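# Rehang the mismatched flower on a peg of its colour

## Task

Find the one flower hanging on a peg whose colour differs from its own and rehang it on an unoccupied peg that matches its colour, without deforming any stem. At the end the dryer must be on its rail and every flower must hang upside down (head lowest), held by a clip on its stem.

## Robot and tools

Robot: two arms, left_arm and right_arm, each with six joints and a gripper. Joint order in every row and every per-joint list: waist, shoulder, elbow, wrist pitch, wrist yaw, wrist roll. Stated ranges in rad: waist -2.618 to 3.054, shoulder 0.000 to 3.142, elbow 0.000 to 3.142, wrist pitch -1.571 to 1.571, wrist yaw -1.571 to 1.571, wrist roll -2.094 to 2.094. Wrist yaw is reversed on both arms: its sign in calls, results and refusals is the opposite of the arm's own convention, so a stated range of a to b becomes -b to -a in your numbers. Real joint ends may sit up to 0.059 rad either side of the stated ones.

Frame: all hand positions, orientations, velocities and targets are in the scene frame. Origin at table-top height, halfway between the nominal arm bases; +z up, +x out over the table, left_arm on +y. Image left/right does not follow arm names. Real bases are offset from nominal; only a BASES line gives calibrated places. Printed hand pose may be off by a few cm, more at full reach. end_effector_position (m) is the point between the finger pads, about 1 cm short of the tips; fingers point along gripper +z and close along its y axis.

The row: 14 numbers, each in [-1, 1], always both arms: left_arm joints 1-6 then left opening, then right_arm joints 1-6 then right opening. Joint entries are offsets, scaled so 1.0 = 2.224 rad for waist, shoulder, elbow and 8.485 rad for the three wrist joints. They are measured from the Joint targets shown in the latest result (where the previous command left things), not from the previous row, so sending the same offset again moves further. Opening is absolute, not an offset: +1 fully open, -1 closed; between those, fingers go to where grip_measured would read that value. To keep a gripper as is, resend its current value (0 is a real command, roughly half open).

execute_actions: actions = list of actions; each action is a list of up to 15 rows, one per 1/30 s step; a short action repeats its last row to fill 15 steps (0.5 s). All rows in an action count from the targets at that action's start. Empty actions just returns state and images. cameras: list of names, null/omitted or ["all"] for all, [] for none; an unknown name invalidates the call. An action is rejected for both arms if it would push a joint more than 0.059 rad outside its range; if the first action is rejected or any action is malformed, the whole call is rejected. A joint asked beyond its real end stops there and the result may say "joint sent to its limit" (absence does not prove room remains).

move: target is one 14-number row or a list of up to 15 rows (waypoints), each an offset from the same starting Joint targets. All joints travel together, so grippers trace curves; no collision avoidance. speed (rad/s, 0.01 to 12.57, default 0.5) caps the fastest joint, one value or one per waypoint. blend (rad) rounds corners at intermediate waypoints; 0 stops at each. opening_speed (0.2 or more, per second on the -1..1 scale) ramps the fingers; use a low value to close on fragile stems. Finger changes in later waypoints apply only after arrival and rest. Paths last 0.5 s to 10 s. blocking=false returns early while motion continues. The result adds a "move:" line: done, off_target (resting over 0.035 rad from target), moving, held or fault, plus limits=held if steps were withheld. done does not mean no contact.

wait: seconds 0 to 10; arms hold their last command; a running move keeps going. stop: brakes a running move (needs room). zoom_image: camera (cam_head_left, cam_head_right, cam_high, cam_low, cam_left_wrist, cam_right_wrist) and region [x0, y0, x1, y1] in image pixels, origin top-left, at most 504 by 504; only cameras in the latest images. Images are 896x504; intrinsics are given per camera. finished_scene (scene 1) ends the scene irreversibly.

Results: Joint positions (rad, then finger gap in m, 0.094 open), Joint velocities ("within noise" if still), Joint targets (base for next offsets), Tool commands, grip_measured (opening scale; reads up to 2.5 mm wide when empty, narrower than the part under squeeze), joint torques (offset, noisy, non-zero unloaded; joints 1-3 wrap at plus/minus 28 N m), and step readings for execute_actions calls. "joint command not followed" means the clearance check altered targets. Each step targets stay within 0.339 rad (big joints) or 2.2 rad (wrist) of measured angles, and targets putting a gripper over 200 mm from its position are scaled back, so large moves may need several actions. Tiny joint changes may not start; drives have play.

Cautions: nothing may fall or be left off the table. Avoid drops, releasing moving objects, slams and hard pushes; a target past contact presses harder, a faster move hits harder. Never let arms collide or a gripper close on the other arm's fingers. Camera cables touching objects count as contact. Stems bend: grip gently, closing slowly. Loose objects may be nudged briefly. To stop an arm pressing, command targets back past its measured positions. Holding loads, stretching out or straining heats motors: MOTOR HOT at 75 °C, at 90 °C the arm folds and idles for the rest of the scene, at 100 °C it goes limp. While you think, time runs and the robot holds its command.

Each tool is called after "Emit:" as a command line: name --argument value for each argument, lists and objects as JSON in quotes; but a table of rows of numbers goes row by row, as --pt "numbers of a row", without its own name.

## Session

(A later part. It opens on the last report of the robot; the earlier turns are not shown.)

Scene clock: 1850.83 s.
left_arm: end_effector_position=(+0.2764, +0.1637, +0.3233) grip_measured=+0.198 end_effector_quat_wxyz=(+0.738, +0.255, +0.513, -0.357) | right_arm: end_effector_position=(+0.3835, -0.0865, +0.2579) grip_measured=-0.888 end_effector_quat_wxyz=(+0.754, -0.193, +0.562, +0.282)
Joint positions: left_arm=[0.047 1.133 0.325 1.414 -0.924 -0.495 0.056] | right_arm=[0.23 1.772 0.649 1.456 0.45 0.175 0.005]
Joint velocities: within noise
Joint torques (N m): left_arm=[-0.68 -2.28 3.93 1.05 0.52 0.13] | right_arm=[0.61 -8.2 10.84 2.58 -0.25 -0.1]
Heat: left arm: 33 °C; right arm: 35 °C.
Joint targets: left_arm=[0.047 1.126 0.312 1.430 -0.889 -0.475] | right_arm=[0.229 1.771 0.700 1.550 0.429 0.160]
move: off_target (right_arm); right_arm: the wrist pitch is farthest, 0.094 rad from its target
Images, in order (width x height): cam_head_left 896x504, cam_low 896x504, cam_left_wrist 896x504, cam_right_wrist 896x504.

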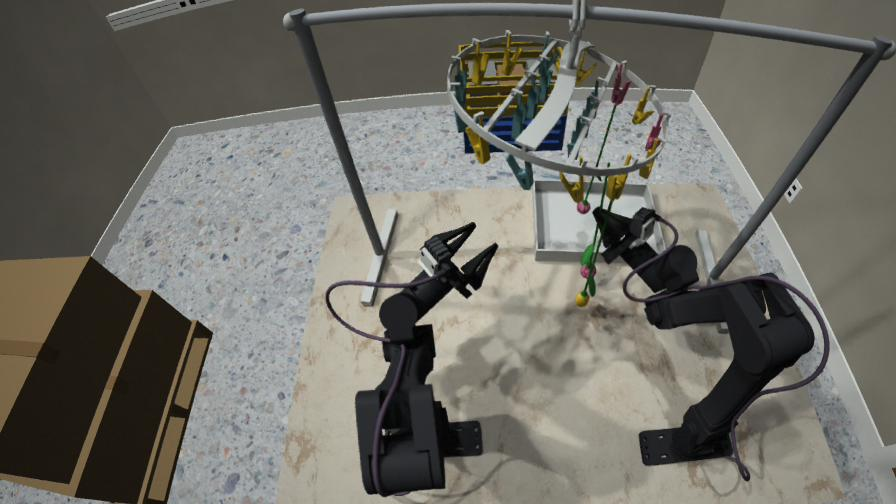

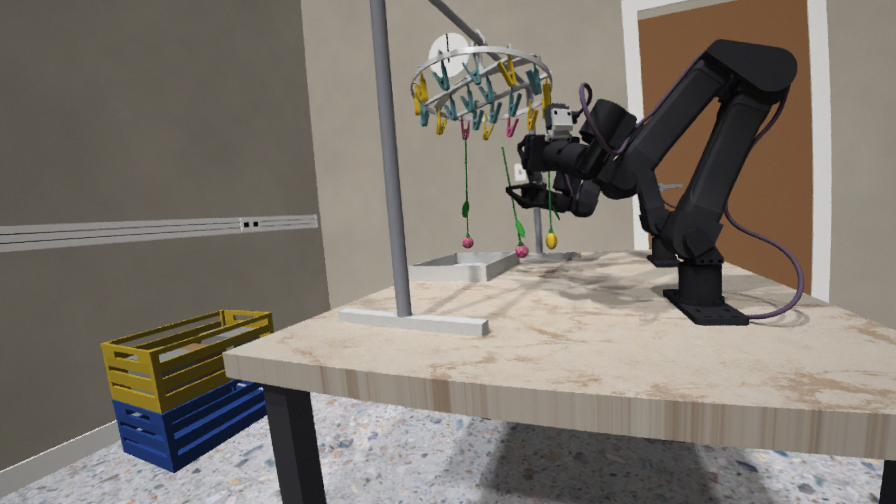

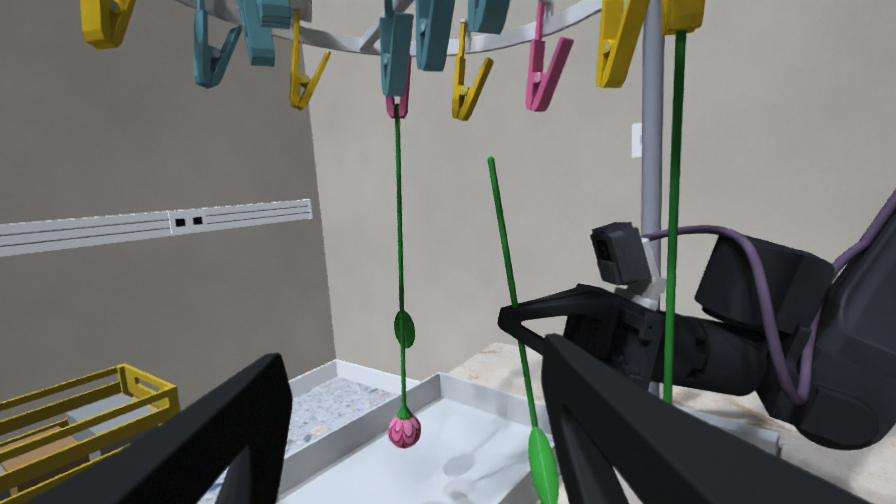

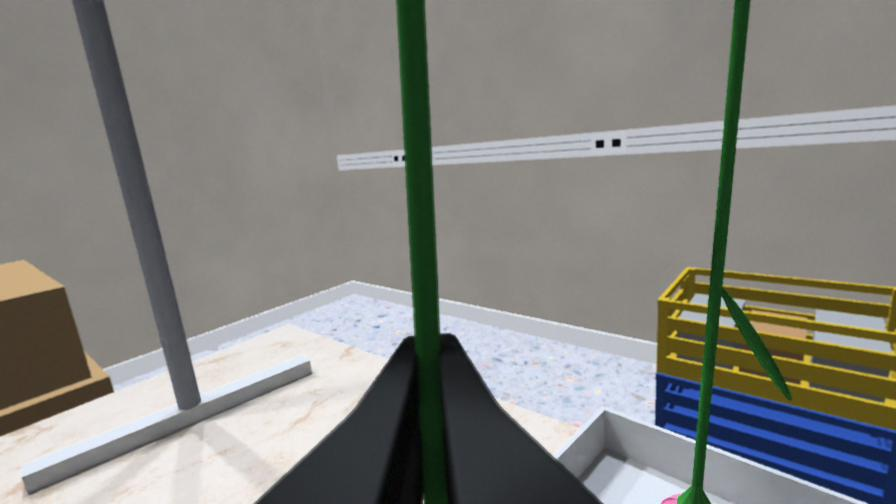

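Emit:
move --target '[-0.2032,0.339,0.34,0.0159,-0.0078,-0.0078,0.2,0.0117,-0.0067,0.0382,0.0047,-0.0073,0.0018,-0.97]' --speed 0.3 --cameras '["cam_head_left","cam_head_right","cam_low","cam_left_wrist","cam_right_wrist"]'

Emit:
zoom_image --camera "cam_head_left" --region '[520, 60, 700, 300]'

Emit:
zoom_image --camera "cam_low" --region '[400, 50, 640, 270]'

Scene clock: 1887.23 s.
left_arm: end_effector_position=(+0.3696, -0.0138, +0.3175) grip_measured=+0.198 end_effector_quat_wxyz=(+0.611, +0.362, +0.458, -0.535) | right_arm: end_effector_position=(+0.3958, -0.0889, +0.2924) grip_measured=-0.888 end_effector_quat_wxyz=(+0.786, -0.176, +0.529, +0.267)
Joint positions: left_arm=[-0.407 1.883 1.016 1.449 -0.955 -0.544 0.056] | right_arm=[0.241 1.772 0.732 1.46 0.389 0.174 0.005]
Joint velocities: within noise
Joint torques (N m): left_arm=[-0.21 -8.92 9.24 1.92 0.2 -0.04] | right_arm=[0.75 -9.91 11.4 2.83 -0.25 0.09]
Heat: left arm: 34 °C; right arm: 43 °C.
Joint targets: left_arm=[-0.405 1.881 1.068 1.554 -0.956 -0.541] | right_arm=[0.255 1.756 0.785 1.588 0.367 0.175]
joint sent to its limit (left arm) — the wrist pitch, upper limit.
joint sent to its limit (right arm) — the wrist pitch, upper limit.
move: off_target (left_arm, right_arm); left_arm: the wrist pitch is farthest, 0.116 rad from its target; right_arm: the wrist pitch is farthest, 0.129 rad from its target
Images, in order (width x height): cam_head_left 896x504, cam_head_right 896x504, cam_low 896x504, cam_left_wrist 896x504, cam_right_wrist 896x504.

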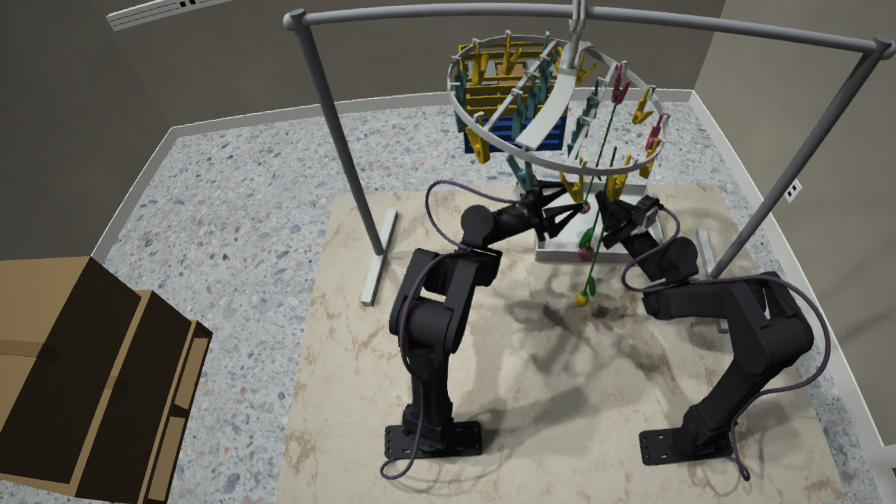

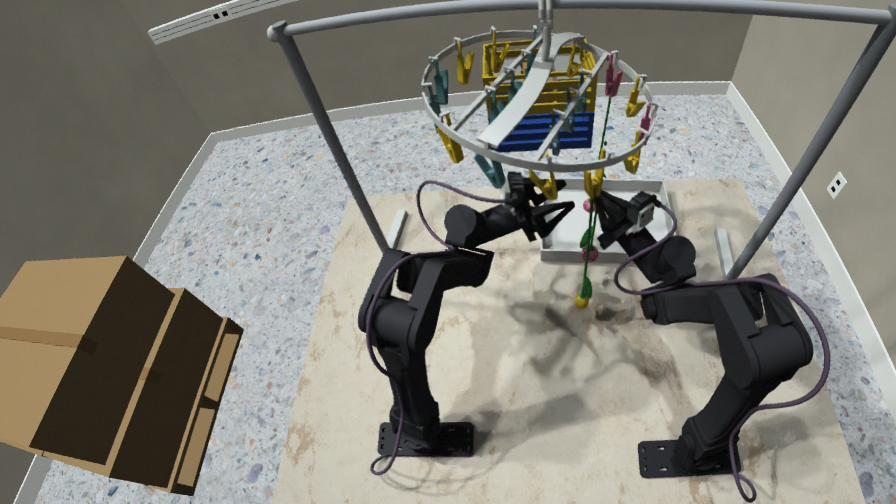

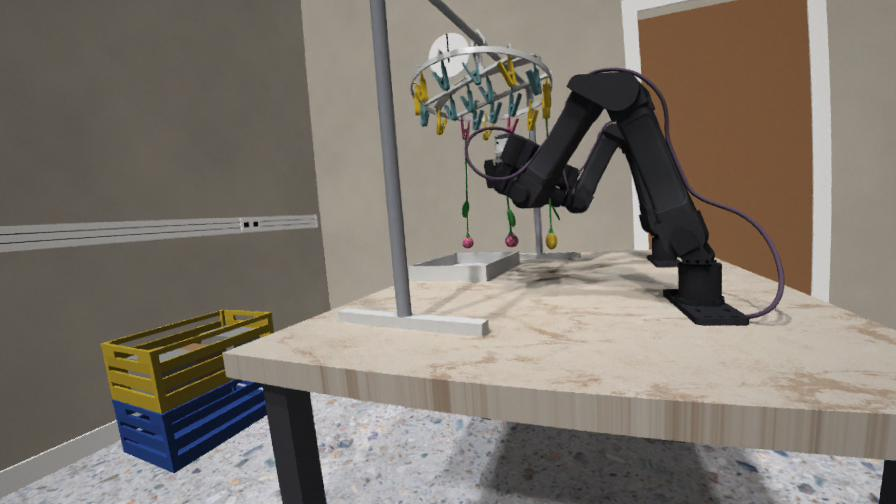

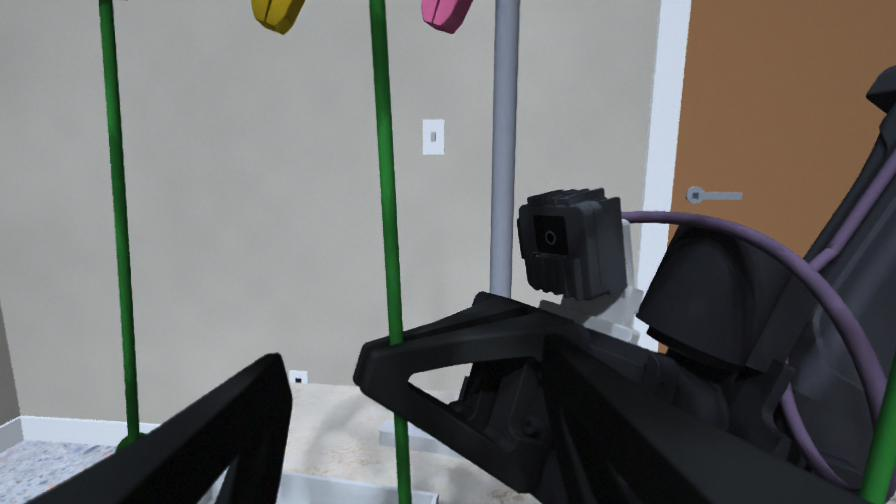

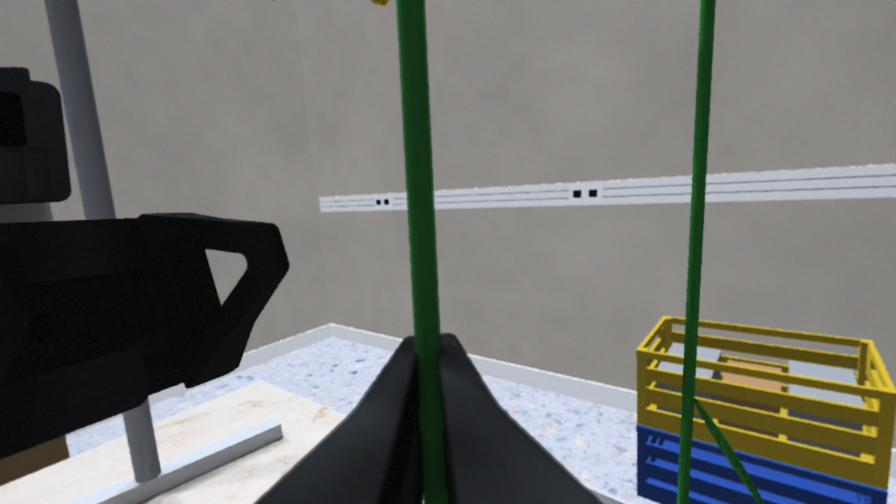

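Scaled by 2.100 from the camera's 896x504 image, which has a finer 1280x720 frame.

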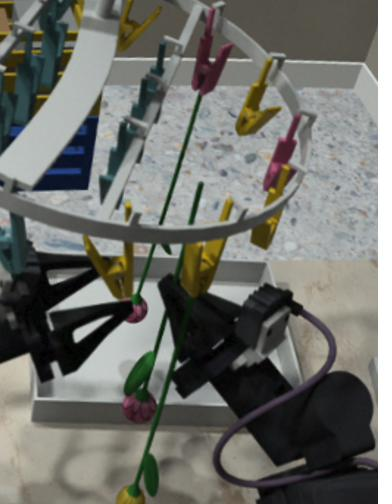

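Scaled by 2.100 from the camera's 896x504 image, which has a finer 1280x720 frame.

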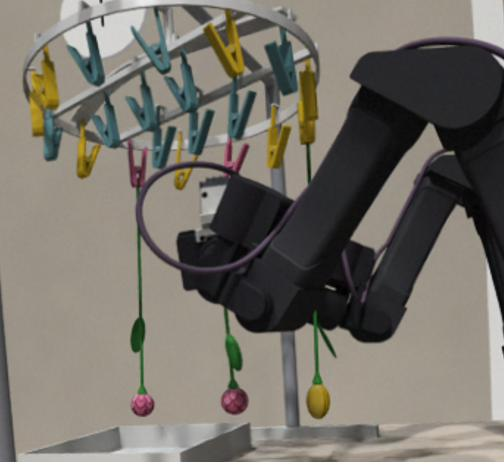

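Emit:
move --pt "0 0 0 -0.0158 0.003 0.002 0.2 0 0 0 0 0 0 -0.97" --pt "-0.0409 0.0319 0.0715 -0.0293 0.01414 0.0087 0.2 0 0 0 0 0 0 -0.97" --speed '[0.2,0.15]' --cameras '["cam_head_left","cam_left_wrist","cam_right_wrist"]'

Emit:
zoom_image --camera "cam_head_left" --region '[520, 100, 680, 300]'

Scene clock: 1941.90 s.
left_arm: end_effector_position=(+0.3844, -0.0552, +0.3328) grip_measured=+0.198 end_effector_quat_wxyz=(+0.618, +0.357, +0.450, -0.537) | right_arm: end_effector_position=(+0.3956, -0.0883, +0.2924) grip_measured=-0.888 end_effector_quat_wxyz=(+0.786, -0.177, +0.529, +0.267)
Joint positions: left_arm=[-0.496 1.95 1.174 1.331 -0.869 -0.487 0.056] | right_arm=[0.242 1.772 0.732 1.46 0.389 0.172 0.005]
Joint velocities: within noise
Joint torques (N m): left_arm=[-0.43 -9.46 9.68 0.74 0.44 0.12] | right_arm=[0.75 -9.91 11.4 2.83 -0.25 0.08]
Heat: left arm: 36 °C; right arm: 46 °C.
Joint targets: left_arm=[-0.496 1.951 1.227 1.305 -0.836 -0.467] | right_arm=[0.255 1.756 0.785 1.588 0.367 0.175]
move: off_target (left_arm, right_arm); left_arm: the elbow is farthest, 0.053 rad from its target; right_arm: the wrist pitch is farthest, 0.128 rad from its target
Images, in order (width x height): cam_head_left 896x504, cam_left_wrist 896x504, cam_right_wrist 896x504.

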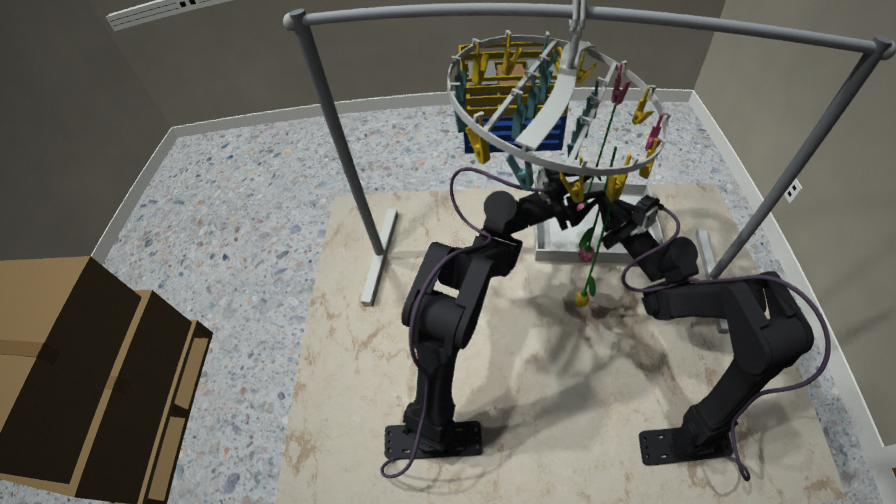

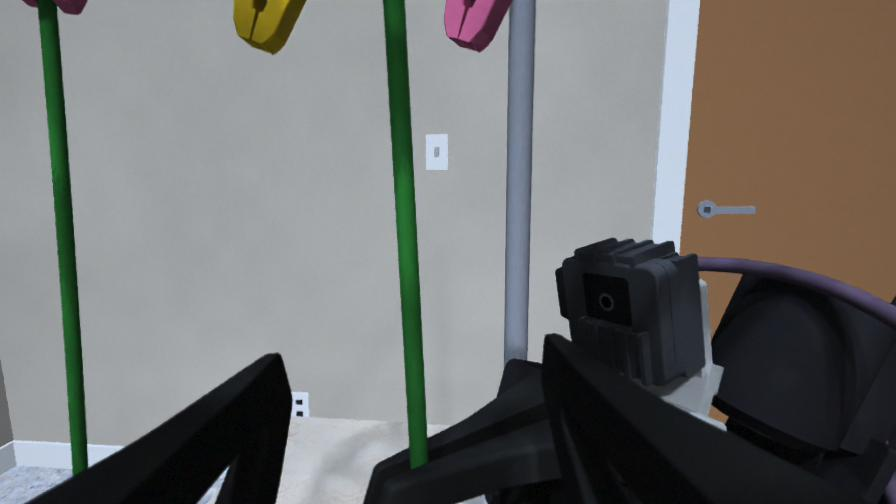

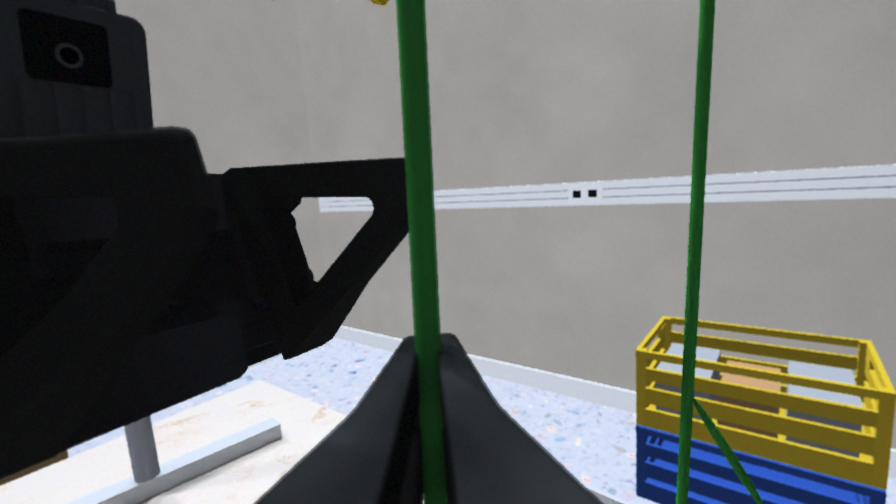

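Scaled by 2.520 from the camera's 896x504 image, which has a finer 1280x720 frame.

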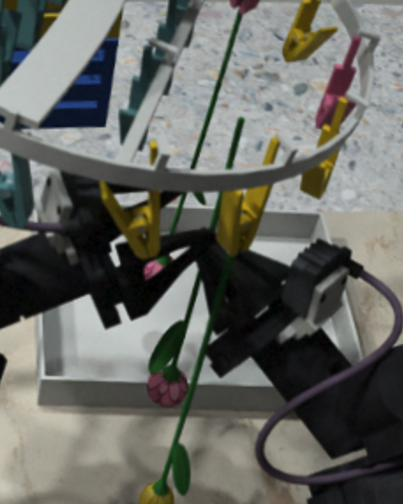

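Emit:
move --target '[-0.0207,0.0171,0.0355,-0.00766,0.0047,0.0034,0.2,0,0,0,0,0,0,-0.97]' --speed 0.12 --cameras '["cam_left_wrist","cam_head_left"]'

Emit:
move --target '[0,0,0,0,0,0,-0.6,0,0,0,0,0,0,-0.97]' --opening_speed 0.6 --cameras '["cam_left_wrist","cam_right_wrist"]'

Emit:
zoom_image --camera "cam_left_wrist" --region '[300, 240, 540, 460]'

Scene clock: 1962.67 s.
left_arm: end_effector_position=(+0.3887, -0.0789, +0.3375) grip_measured=+0.198 end_effector_quat_wxyz=(+0.617, +0.357, +0.448, -0.540) | right_arm: end_effector_position=(+0.3956, -0.0883, +0.2924) grip_measured=-0.888 end_effector_quat_wxyz=(+0.786, -0.177, +0.529, +0.267)
Joint positions: left_arm=[-0.544 1.987 1.253 1.268 -0.829 -0.458 0.056] | right_arm=[0.242 1.772 0.732 1.46 0.389 0.172 0.005]
Joint velocities: within noise
Joint torques (N m): left_arm=[-0.5 -9.96 9.88 0.83 0.47 0.16] | right_arm=[0.75 -9.91 11.4 2.84 -0.24 0.08]
Heat: left arm: 36 °C; right arm: 47 °C.
Joint targets: left_arm=[-0.542 1.990 1.306 1.240 -0.796 -0.438] | right_arm=[0.255 1.756 0.785 1.588 0.367 0.175]
move: off_target (left_arm, right_arm); left_arm: the elbow is farthest, 0.053 rad from its target; right_arm: the wrist pitch is farthest, 0.128 rad from its target
Images, in order (width x height): cam_head_left 896x504, cam_left_wrist 896x504.

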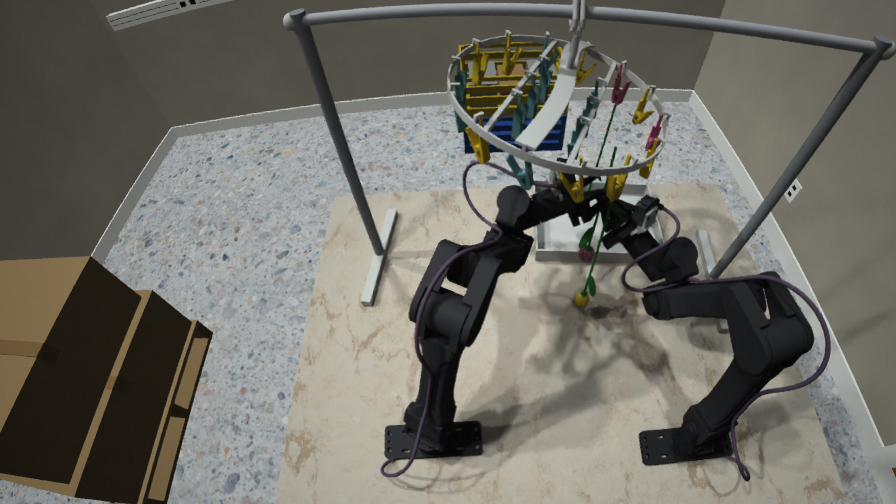

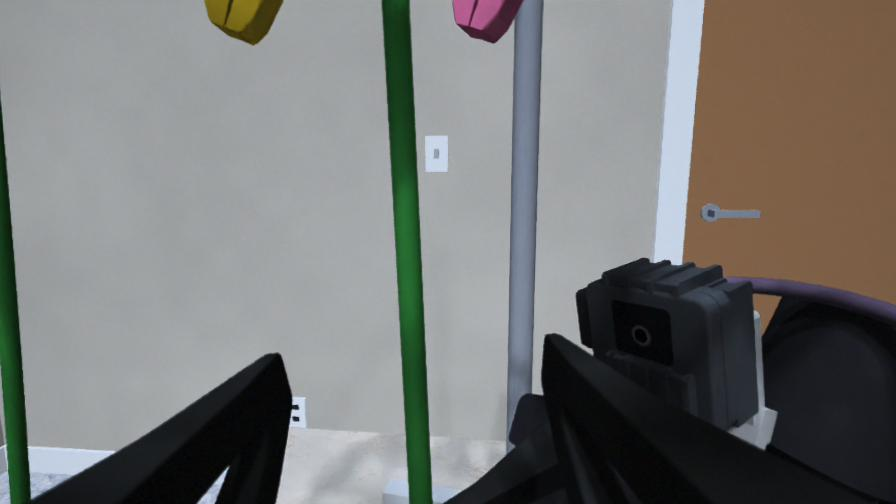

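Scene clock: 1964.20 s.
left_arm: end_effector_position=(+0.3895, -0.0782, +0.3376) grip_measured=-0.598 end_effector_quat_wxyz=(+0.618, +0.356, +0.449, -0.539) | right_arm: end_effector_position=(+0.3956, -0.0883, +0.2924) grip_measured=-0.888 end_effector_quat_wxyz=(+0.786, -0.177, +0.529, +0.267)
Joint positions: left_arm=[-0.542 1.987 1.253 1.268 -0.828 -0.458 0.019] | right_arm=[0.242 1.772 0.732 1.46 0.389 0.172 0.005]
Joint velocities: within noise
Joint torques (N m): left_arm=[-0.47 -10 9.84 0.81 0.46 0.13] | right_arm=[0.75 -9.91 11.4 2.83 -0.25 0.08]
Heat: left arm: 36 °C; right arm: 47 °C.
Joint targets: left_arm=[-0.542 1.990 1.306 1.240 -0.796 -0.438] | right_arm=[0.255 1.756 0.785 1.588 0.367 0.175]
move: off_target (left_arm, right_arm); left_arm: the elbow is farthest, 0.053 rad from its target; right_arm: the wrist pitch is farthest, 0.128 rad from its target
Images, in order (width x height): cam_left_wrist 896x504, cam_right_wrist 896x504.

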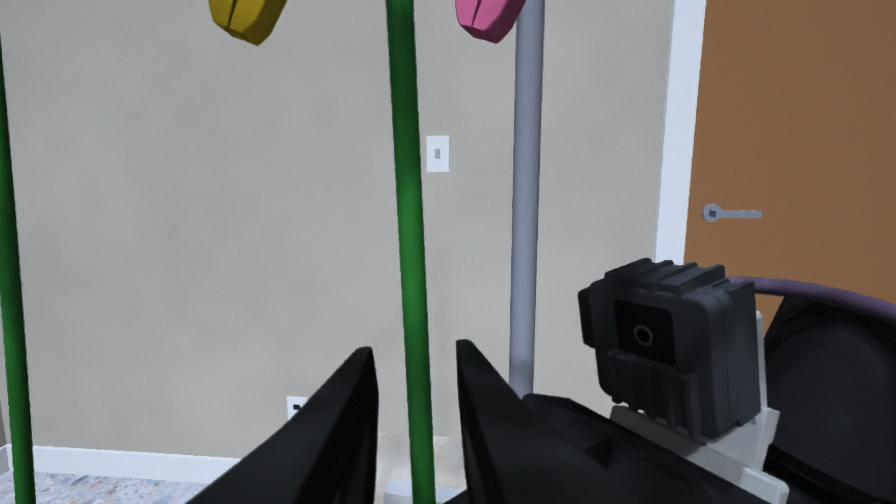

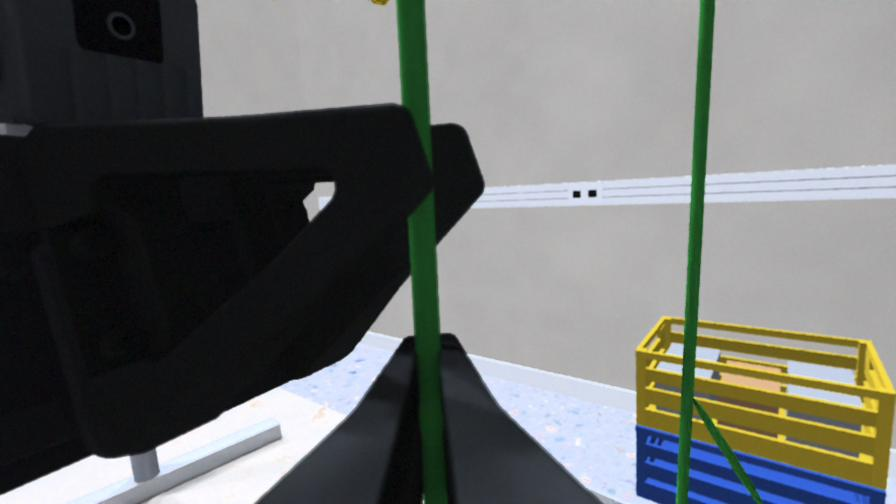

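Scaled by 2.100 from the camera's 896x504 image, which has a finer 1280x720 frame.

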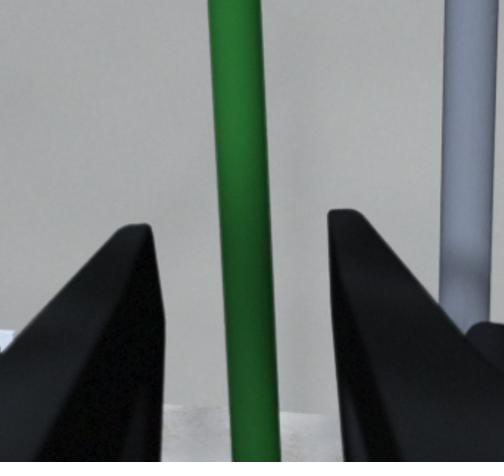

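Emit:
move --target '[0,0,0,0,0,0.0042,-0.75,0,0,0,0,0,0,-0.97]' --opening_speed 0.4 --speed 0.1 --cameras '["cam_left_wrist"]'

Emit:
zoom_image --camera "cam_left_wrist" --region '[300, 240, 540, 460]'

Scene clock: 1980.00 s.
left_arm: end_effector_position=(+0.3895, -0.0782, +0.3376) grip_measured=-0.748 end_effector_quat_wxyz=(+0.627, +0.363, +0.442, -0.528) | right_arm: end_effector_position=(+0.3956, -0.0883, +0.2924) grip_measured=-0.888 end_effector_quat_wxyz=(+0.786, -0.177, +0.529, +0.267)
Joint positions: left_arm=[-0.542 1.987 1.253 1.268 -0.828 -0.422 0.012] | right_arm=[0.242 1.772 0.732 1.46 0.389 0.172 0.005]
Joint velocities: within noise
Joint torques (N m): left_arm=[-0.4 -9.99 9.88 0.76 0.43 0.13] | right_arm=[0.75 -9.91 11.4 2.84 -0.25 0.08]
Heat: left arm: 36 °C; right arm: 48 °C.
Joint targets: left_arm=[-0.542 1.990 1.306 1.240 -0.796 -0.403] | right_arm=[0.255 1.756 0.785 1.588 0.367 0.175]
move: off_target (left_arm, right_arm); left_arm: the elbow is farthest, 0.053 rad from its target; right_arm: the wrist pitch is farthest, 0.128 rad from its target
Images, in order (width x height): cam_left_wrist 896x504.

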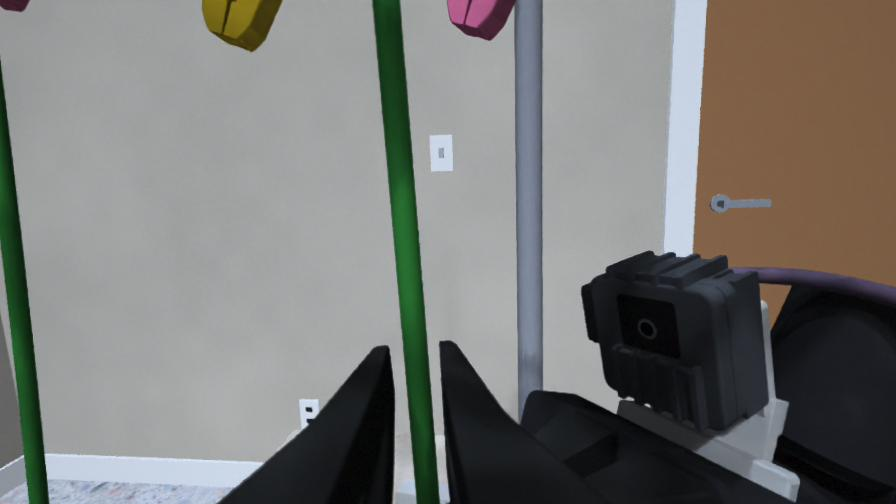

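Scaled by 2.100 from the camera's 896x504 image, which has a finer 1280x720 frame.

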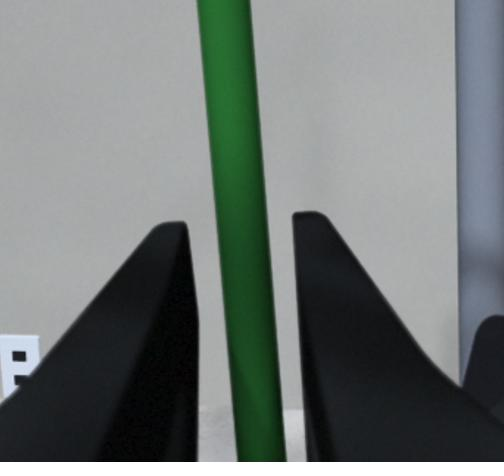

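Emit:
move --target '[0,0,0,0,0,-0.0015,-0.97,0,0,0,0,0,0,-0.97]' --opening_speed 0.2 --speed 0.1 --cameras '["cam_left_wrist","cam_right_wrist"]'

Scene clock: 1985.50 s.
left_arm: end_effector_position=(+0.3890, -0.0788, +0.3376) grip_measured=-0.914 end_effector_quat_wxyz=(+0.627, +0.364, +0.442, -0.528) | right_arm: end_effector_position=(+0.3961, -0.0894, +0.2925) grip_measured=-0.888 end_effector_quat_wxyz=(+0.787, -0.176, +0.529, +0.265)
Joint positions: left_arm=[-0.544 1.987 1.253 1.268 -0.828 -0.422 0.004] | right_arm=[0.241 1.772 0.732 1.46 0.385 0.171 0.005]
Joint velocities: within noise
Joint torques (N m): left_arm=[-0.39 -9.96 9.78 0.81 0.42 0.03] | right_arm=[0.75 -9.89 11.4 2.84 -0.22 0.08]
Heat: left arm: 36 °C; right arm: 48 °C.
Joint targets: left_arm=[-0.542 1.990 1.306 1.240 -0.796 -0.415] | right_arm=[0.255 1.756 0.785 1.588 0.367 0.175]
move: off_target (left_arm, right_arm); left_arm: the elbow is farthest, 0.053 rad from its target; right_arm: the wrist pitch is farthest, 0.128 rad from its target
Images, in order (width x height): cam_left_wrist 896x504, cam_right_wrist 896x504.

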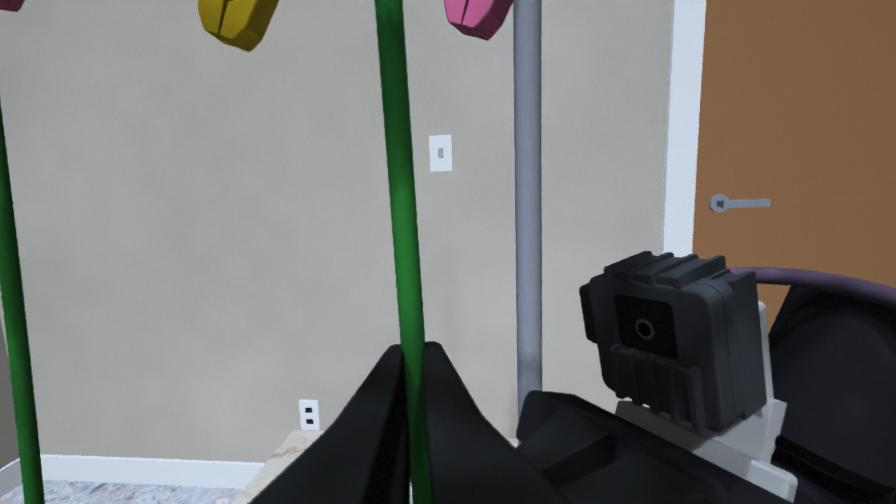

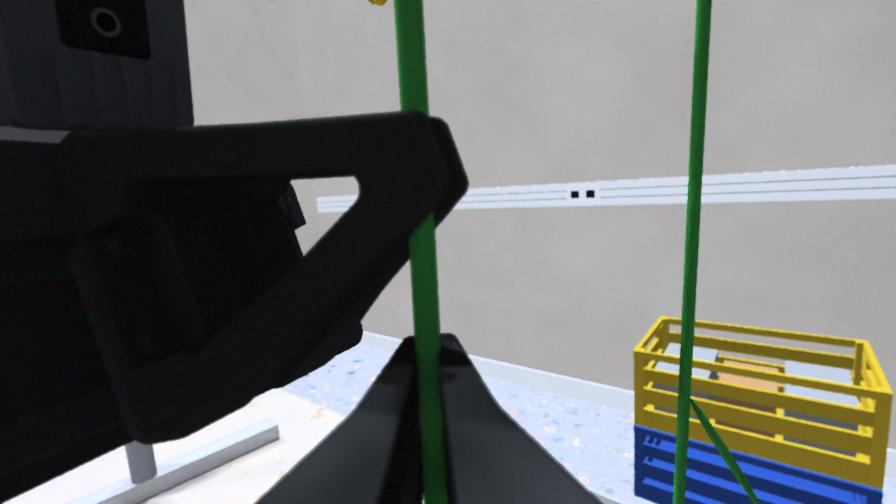

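Emit:
move --pt "0 0 0 0 0 0 -0.97 0 0 0 0 0 0 0.0" --pt "0 0 0 0 0 0 -0.97 -0.0045 0 -0.018 -0.0104 0.0018 0 0.0" --pt "0 0 0 0 0 0 -0.97 -0.0728 -0.1551 -0.1529 -0.054 0.0251 -0.0075 0.0" --opening_speed 0.5 --speed '[0.2,0.2,0.2]' --cameras '["cam_head_left","cam_low","cam_left_wrist","cam_right_wrist"]'

Emit:
zoom_image --camera "cam_head_left" --region '[520, 60, 700, 300]'

Emit:
zoom_image --camera "cam_low" --region '[400, 50, 640, 270]'

Scene clock: 2082.20 s.
left_arm: end_effector_position=(+0.3909, -0.0771, +0.3377) grip_measured=-0.914 end_effector_quat_wxyz=(+0.628, +0.363, +0.444, -0.527) | right_arm: end_effector_position=(+0.3386, -0.1319, +0.2539) grip_measured=-0.002 end_effector_quat_wxyz=(+0.720, -0.204, +0.612, +0.255)
Joint positions: left_arm=[-0.539 1.987 1.254 1.265 -0.828 -0.422 0.004] | right_arm=[0.094 1.441 0.461 1.18 0.573 0.128 0.047]
Joint velocities: within noise
Joint torques (N m): left_arm=[-0.38 -10.03 9.62 0.84 0.42 0] | right_arm=[-0.58 -8.06 5.3 1.34 0.06 -0.11]
Heat: left arm: 37 °C; right arm: 51 °C.
Joint targets: left_arm=[-0.542 1.990 1.306 1.240 -0.796 -0.415] | right_arm=[0.093 1.411 0.445 1.130 0.580 0.111]
move: off_target (left_arm, right_arm); left_arm: the elbow is farthest, 0.052 rad from its target; right_arm: the wrist pitch is farthest, 0.050 rad from its target
Images, in order (width x height): cam_head_left 896x504, cam_low 896x504, cam_left_wrist 896x504, cam_right_wrist 896x504.

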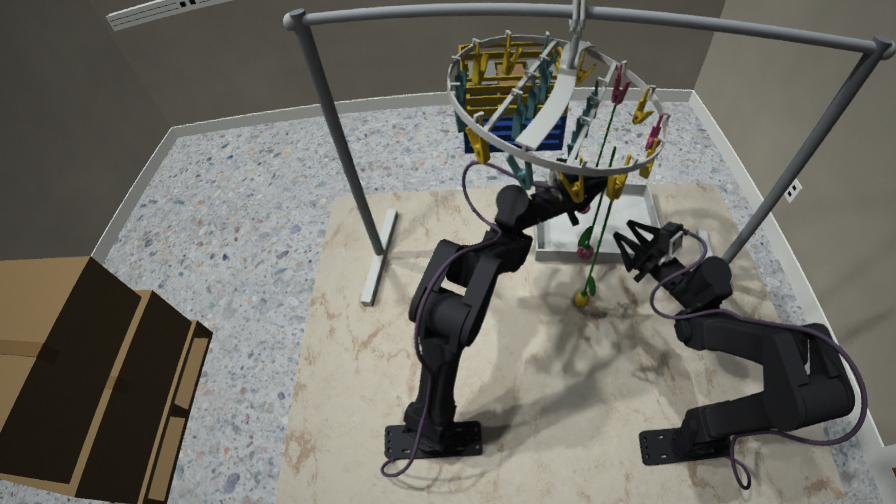

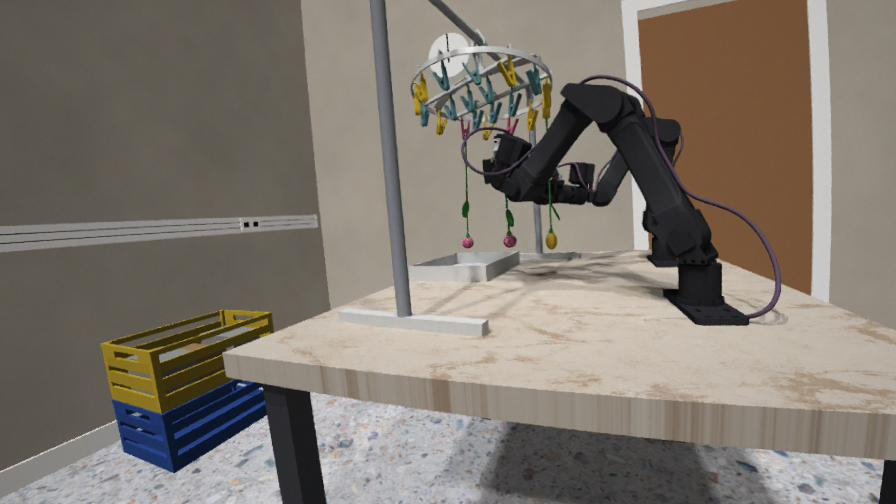

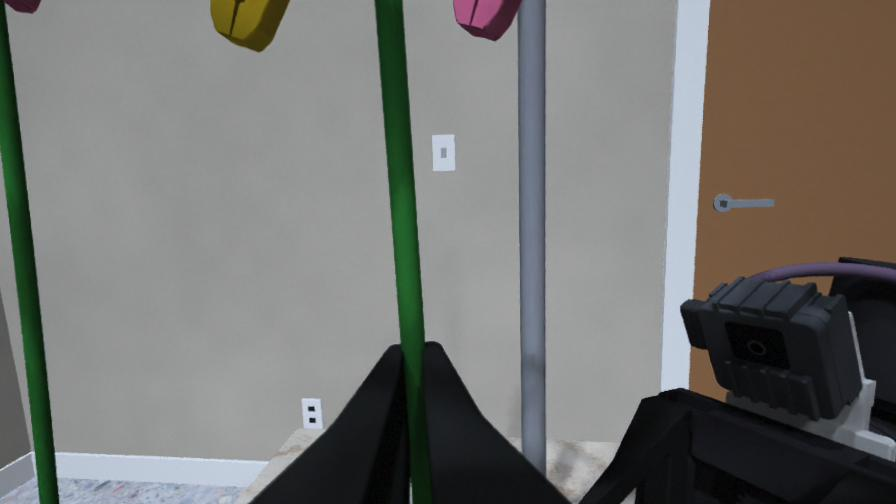

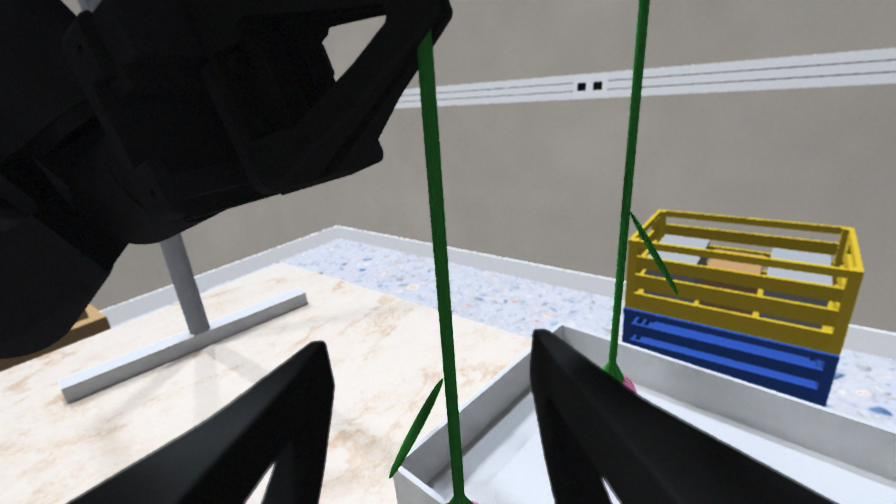

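Scaled by 2.100 from the camera's 896x504 image, which has a finer 1280x720 frame.

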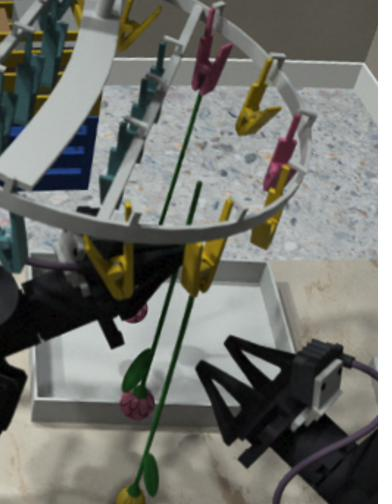

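Scaled by 2.100 from the camera's 896x504 image, which has a finer 1280x720 frame.

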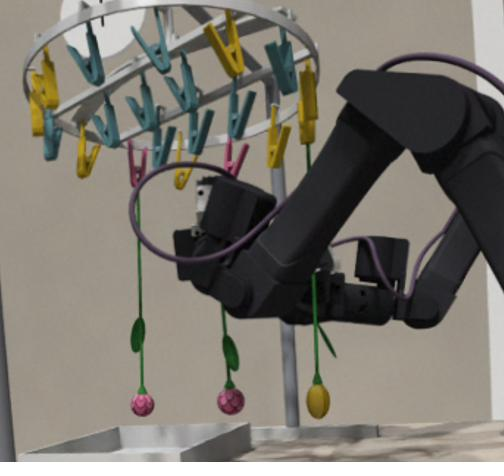

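Emit:
move --target '[0,0,0,0,0,0,-0.97,-0.1709,0.1066,0.292,0.0224,0.0919,0.0638,0.2]' --speed 0.25 --opening_speed 0.4 --cameras '["cam_right_wrist","cam_left_wrist","cam_head_left"]'

Scene clock: 2118.37 s.
left_arm: end_effector_position=(+0.3909, -0.0771, +0.3377) grip_measured=-0.914 end_effector_quat_wxyz=(+0.628, +0.363, +0.444, -0.527) | right_arm: end_effector_position=(+0.3574, -0.2001, +0.3577) grip_measured=+0.198 end_effector_quat_wxyz=(+0.641, -0.342, +0.563, +0.394)
Joint positions: left_arm=[-0.539 1.987 1.254 1.265 -0.828 -0.422 0.004] | right_arm=[-0.287 1.648 1.041 1.264 1.353 0.651 0.056]
Joint velocities: within noise
Joint torques (N m): left_arm=[-0.36 -10.06 9.78 0.8 0.47 0.02] | right_arm=[-0.4 -7.77 12.42 1.53 -0.22 0.09]
Heat: left arm: 38 °C; right arm: 42 °C.
Joint targets: left_arm=[-0.542 1.990 1.306 1.240 -0.796 -0.415] | right_arm=[-0.287 1.648 1.094 1.320 1.360 0.653]
move: off_target (left_arm, right_arm); left_arm: the elbow is farthest, 0.052 rad from its target; right_arm: the wrist pitch is farthest, 0.056 rad from its target
Images, in order (width x height): cam_head_left 896x504, cam_left_wrist 896x504, cam_right_wrist 896x504.

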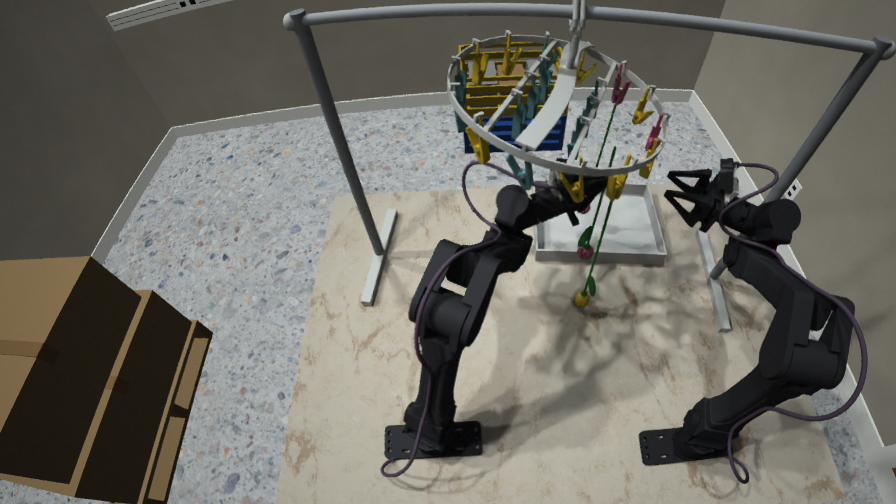

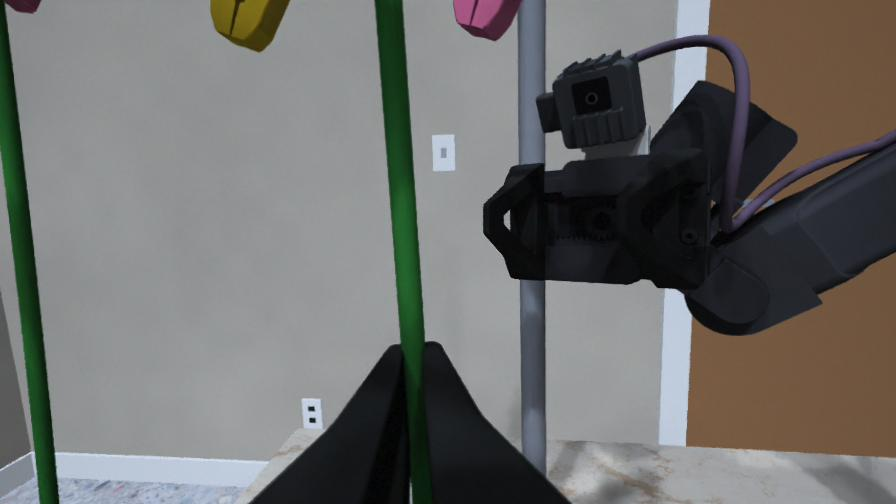

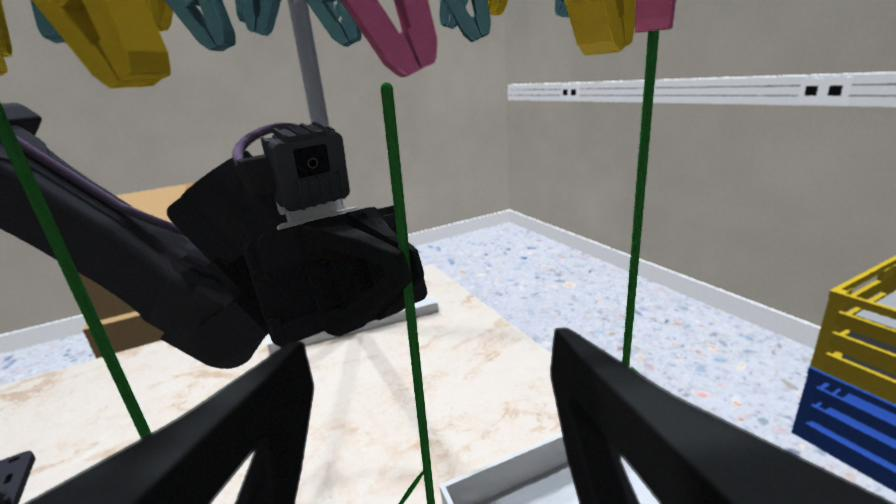

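Emit:
zoom_image --camera "cam_right_wrist" --region '[250, 0, 700, 150]'

Emit:
zoom_image --camera "cam_head_left" --region '[540, 50, 740, 230]'

Scaled by 1.120 from the camera's 896x504 image, which has a finer 1280x720 frame.

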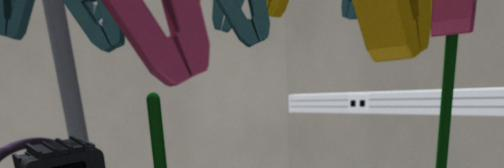

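Scaled by 2.520 from the camera's 896x504 image, which has a finer 1280x720 frame.

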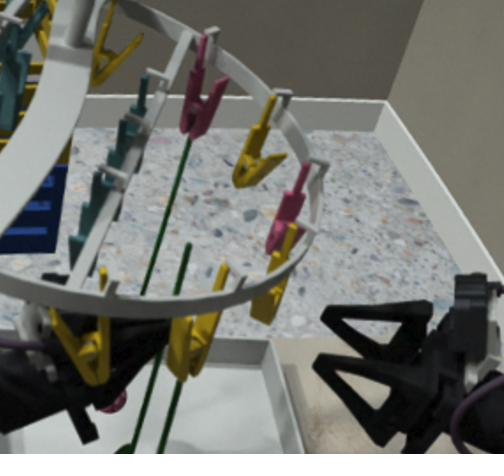

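Emit:
zoom_image --camera "cam_head_left" --region '[600, 85, 700, 185]'

Emit:
zoom_image --camera "cam_right_wrist" --region '[320, 0, 480, 110]'

Scaled by 5.040 from the camera's 896x504 image, which has a finer 1280x720 frame.

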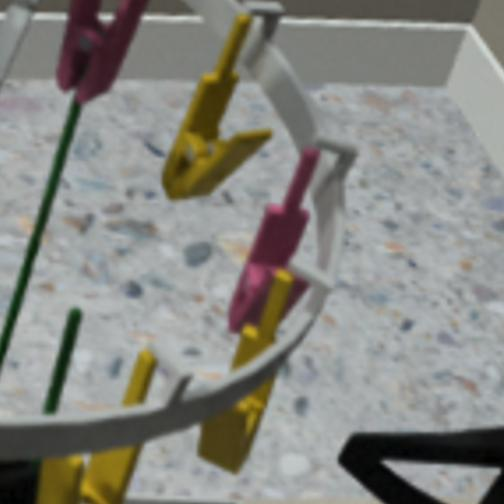

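Scaled by 3.150 from the camera's 896x504 image, which has a finer 1280x720 frame.

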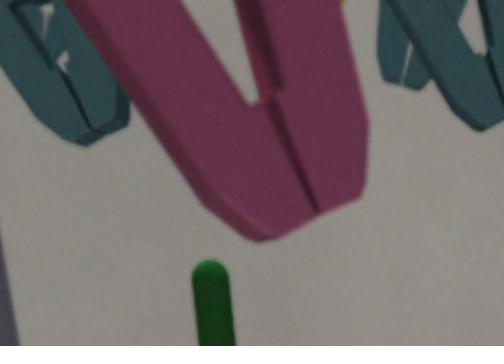

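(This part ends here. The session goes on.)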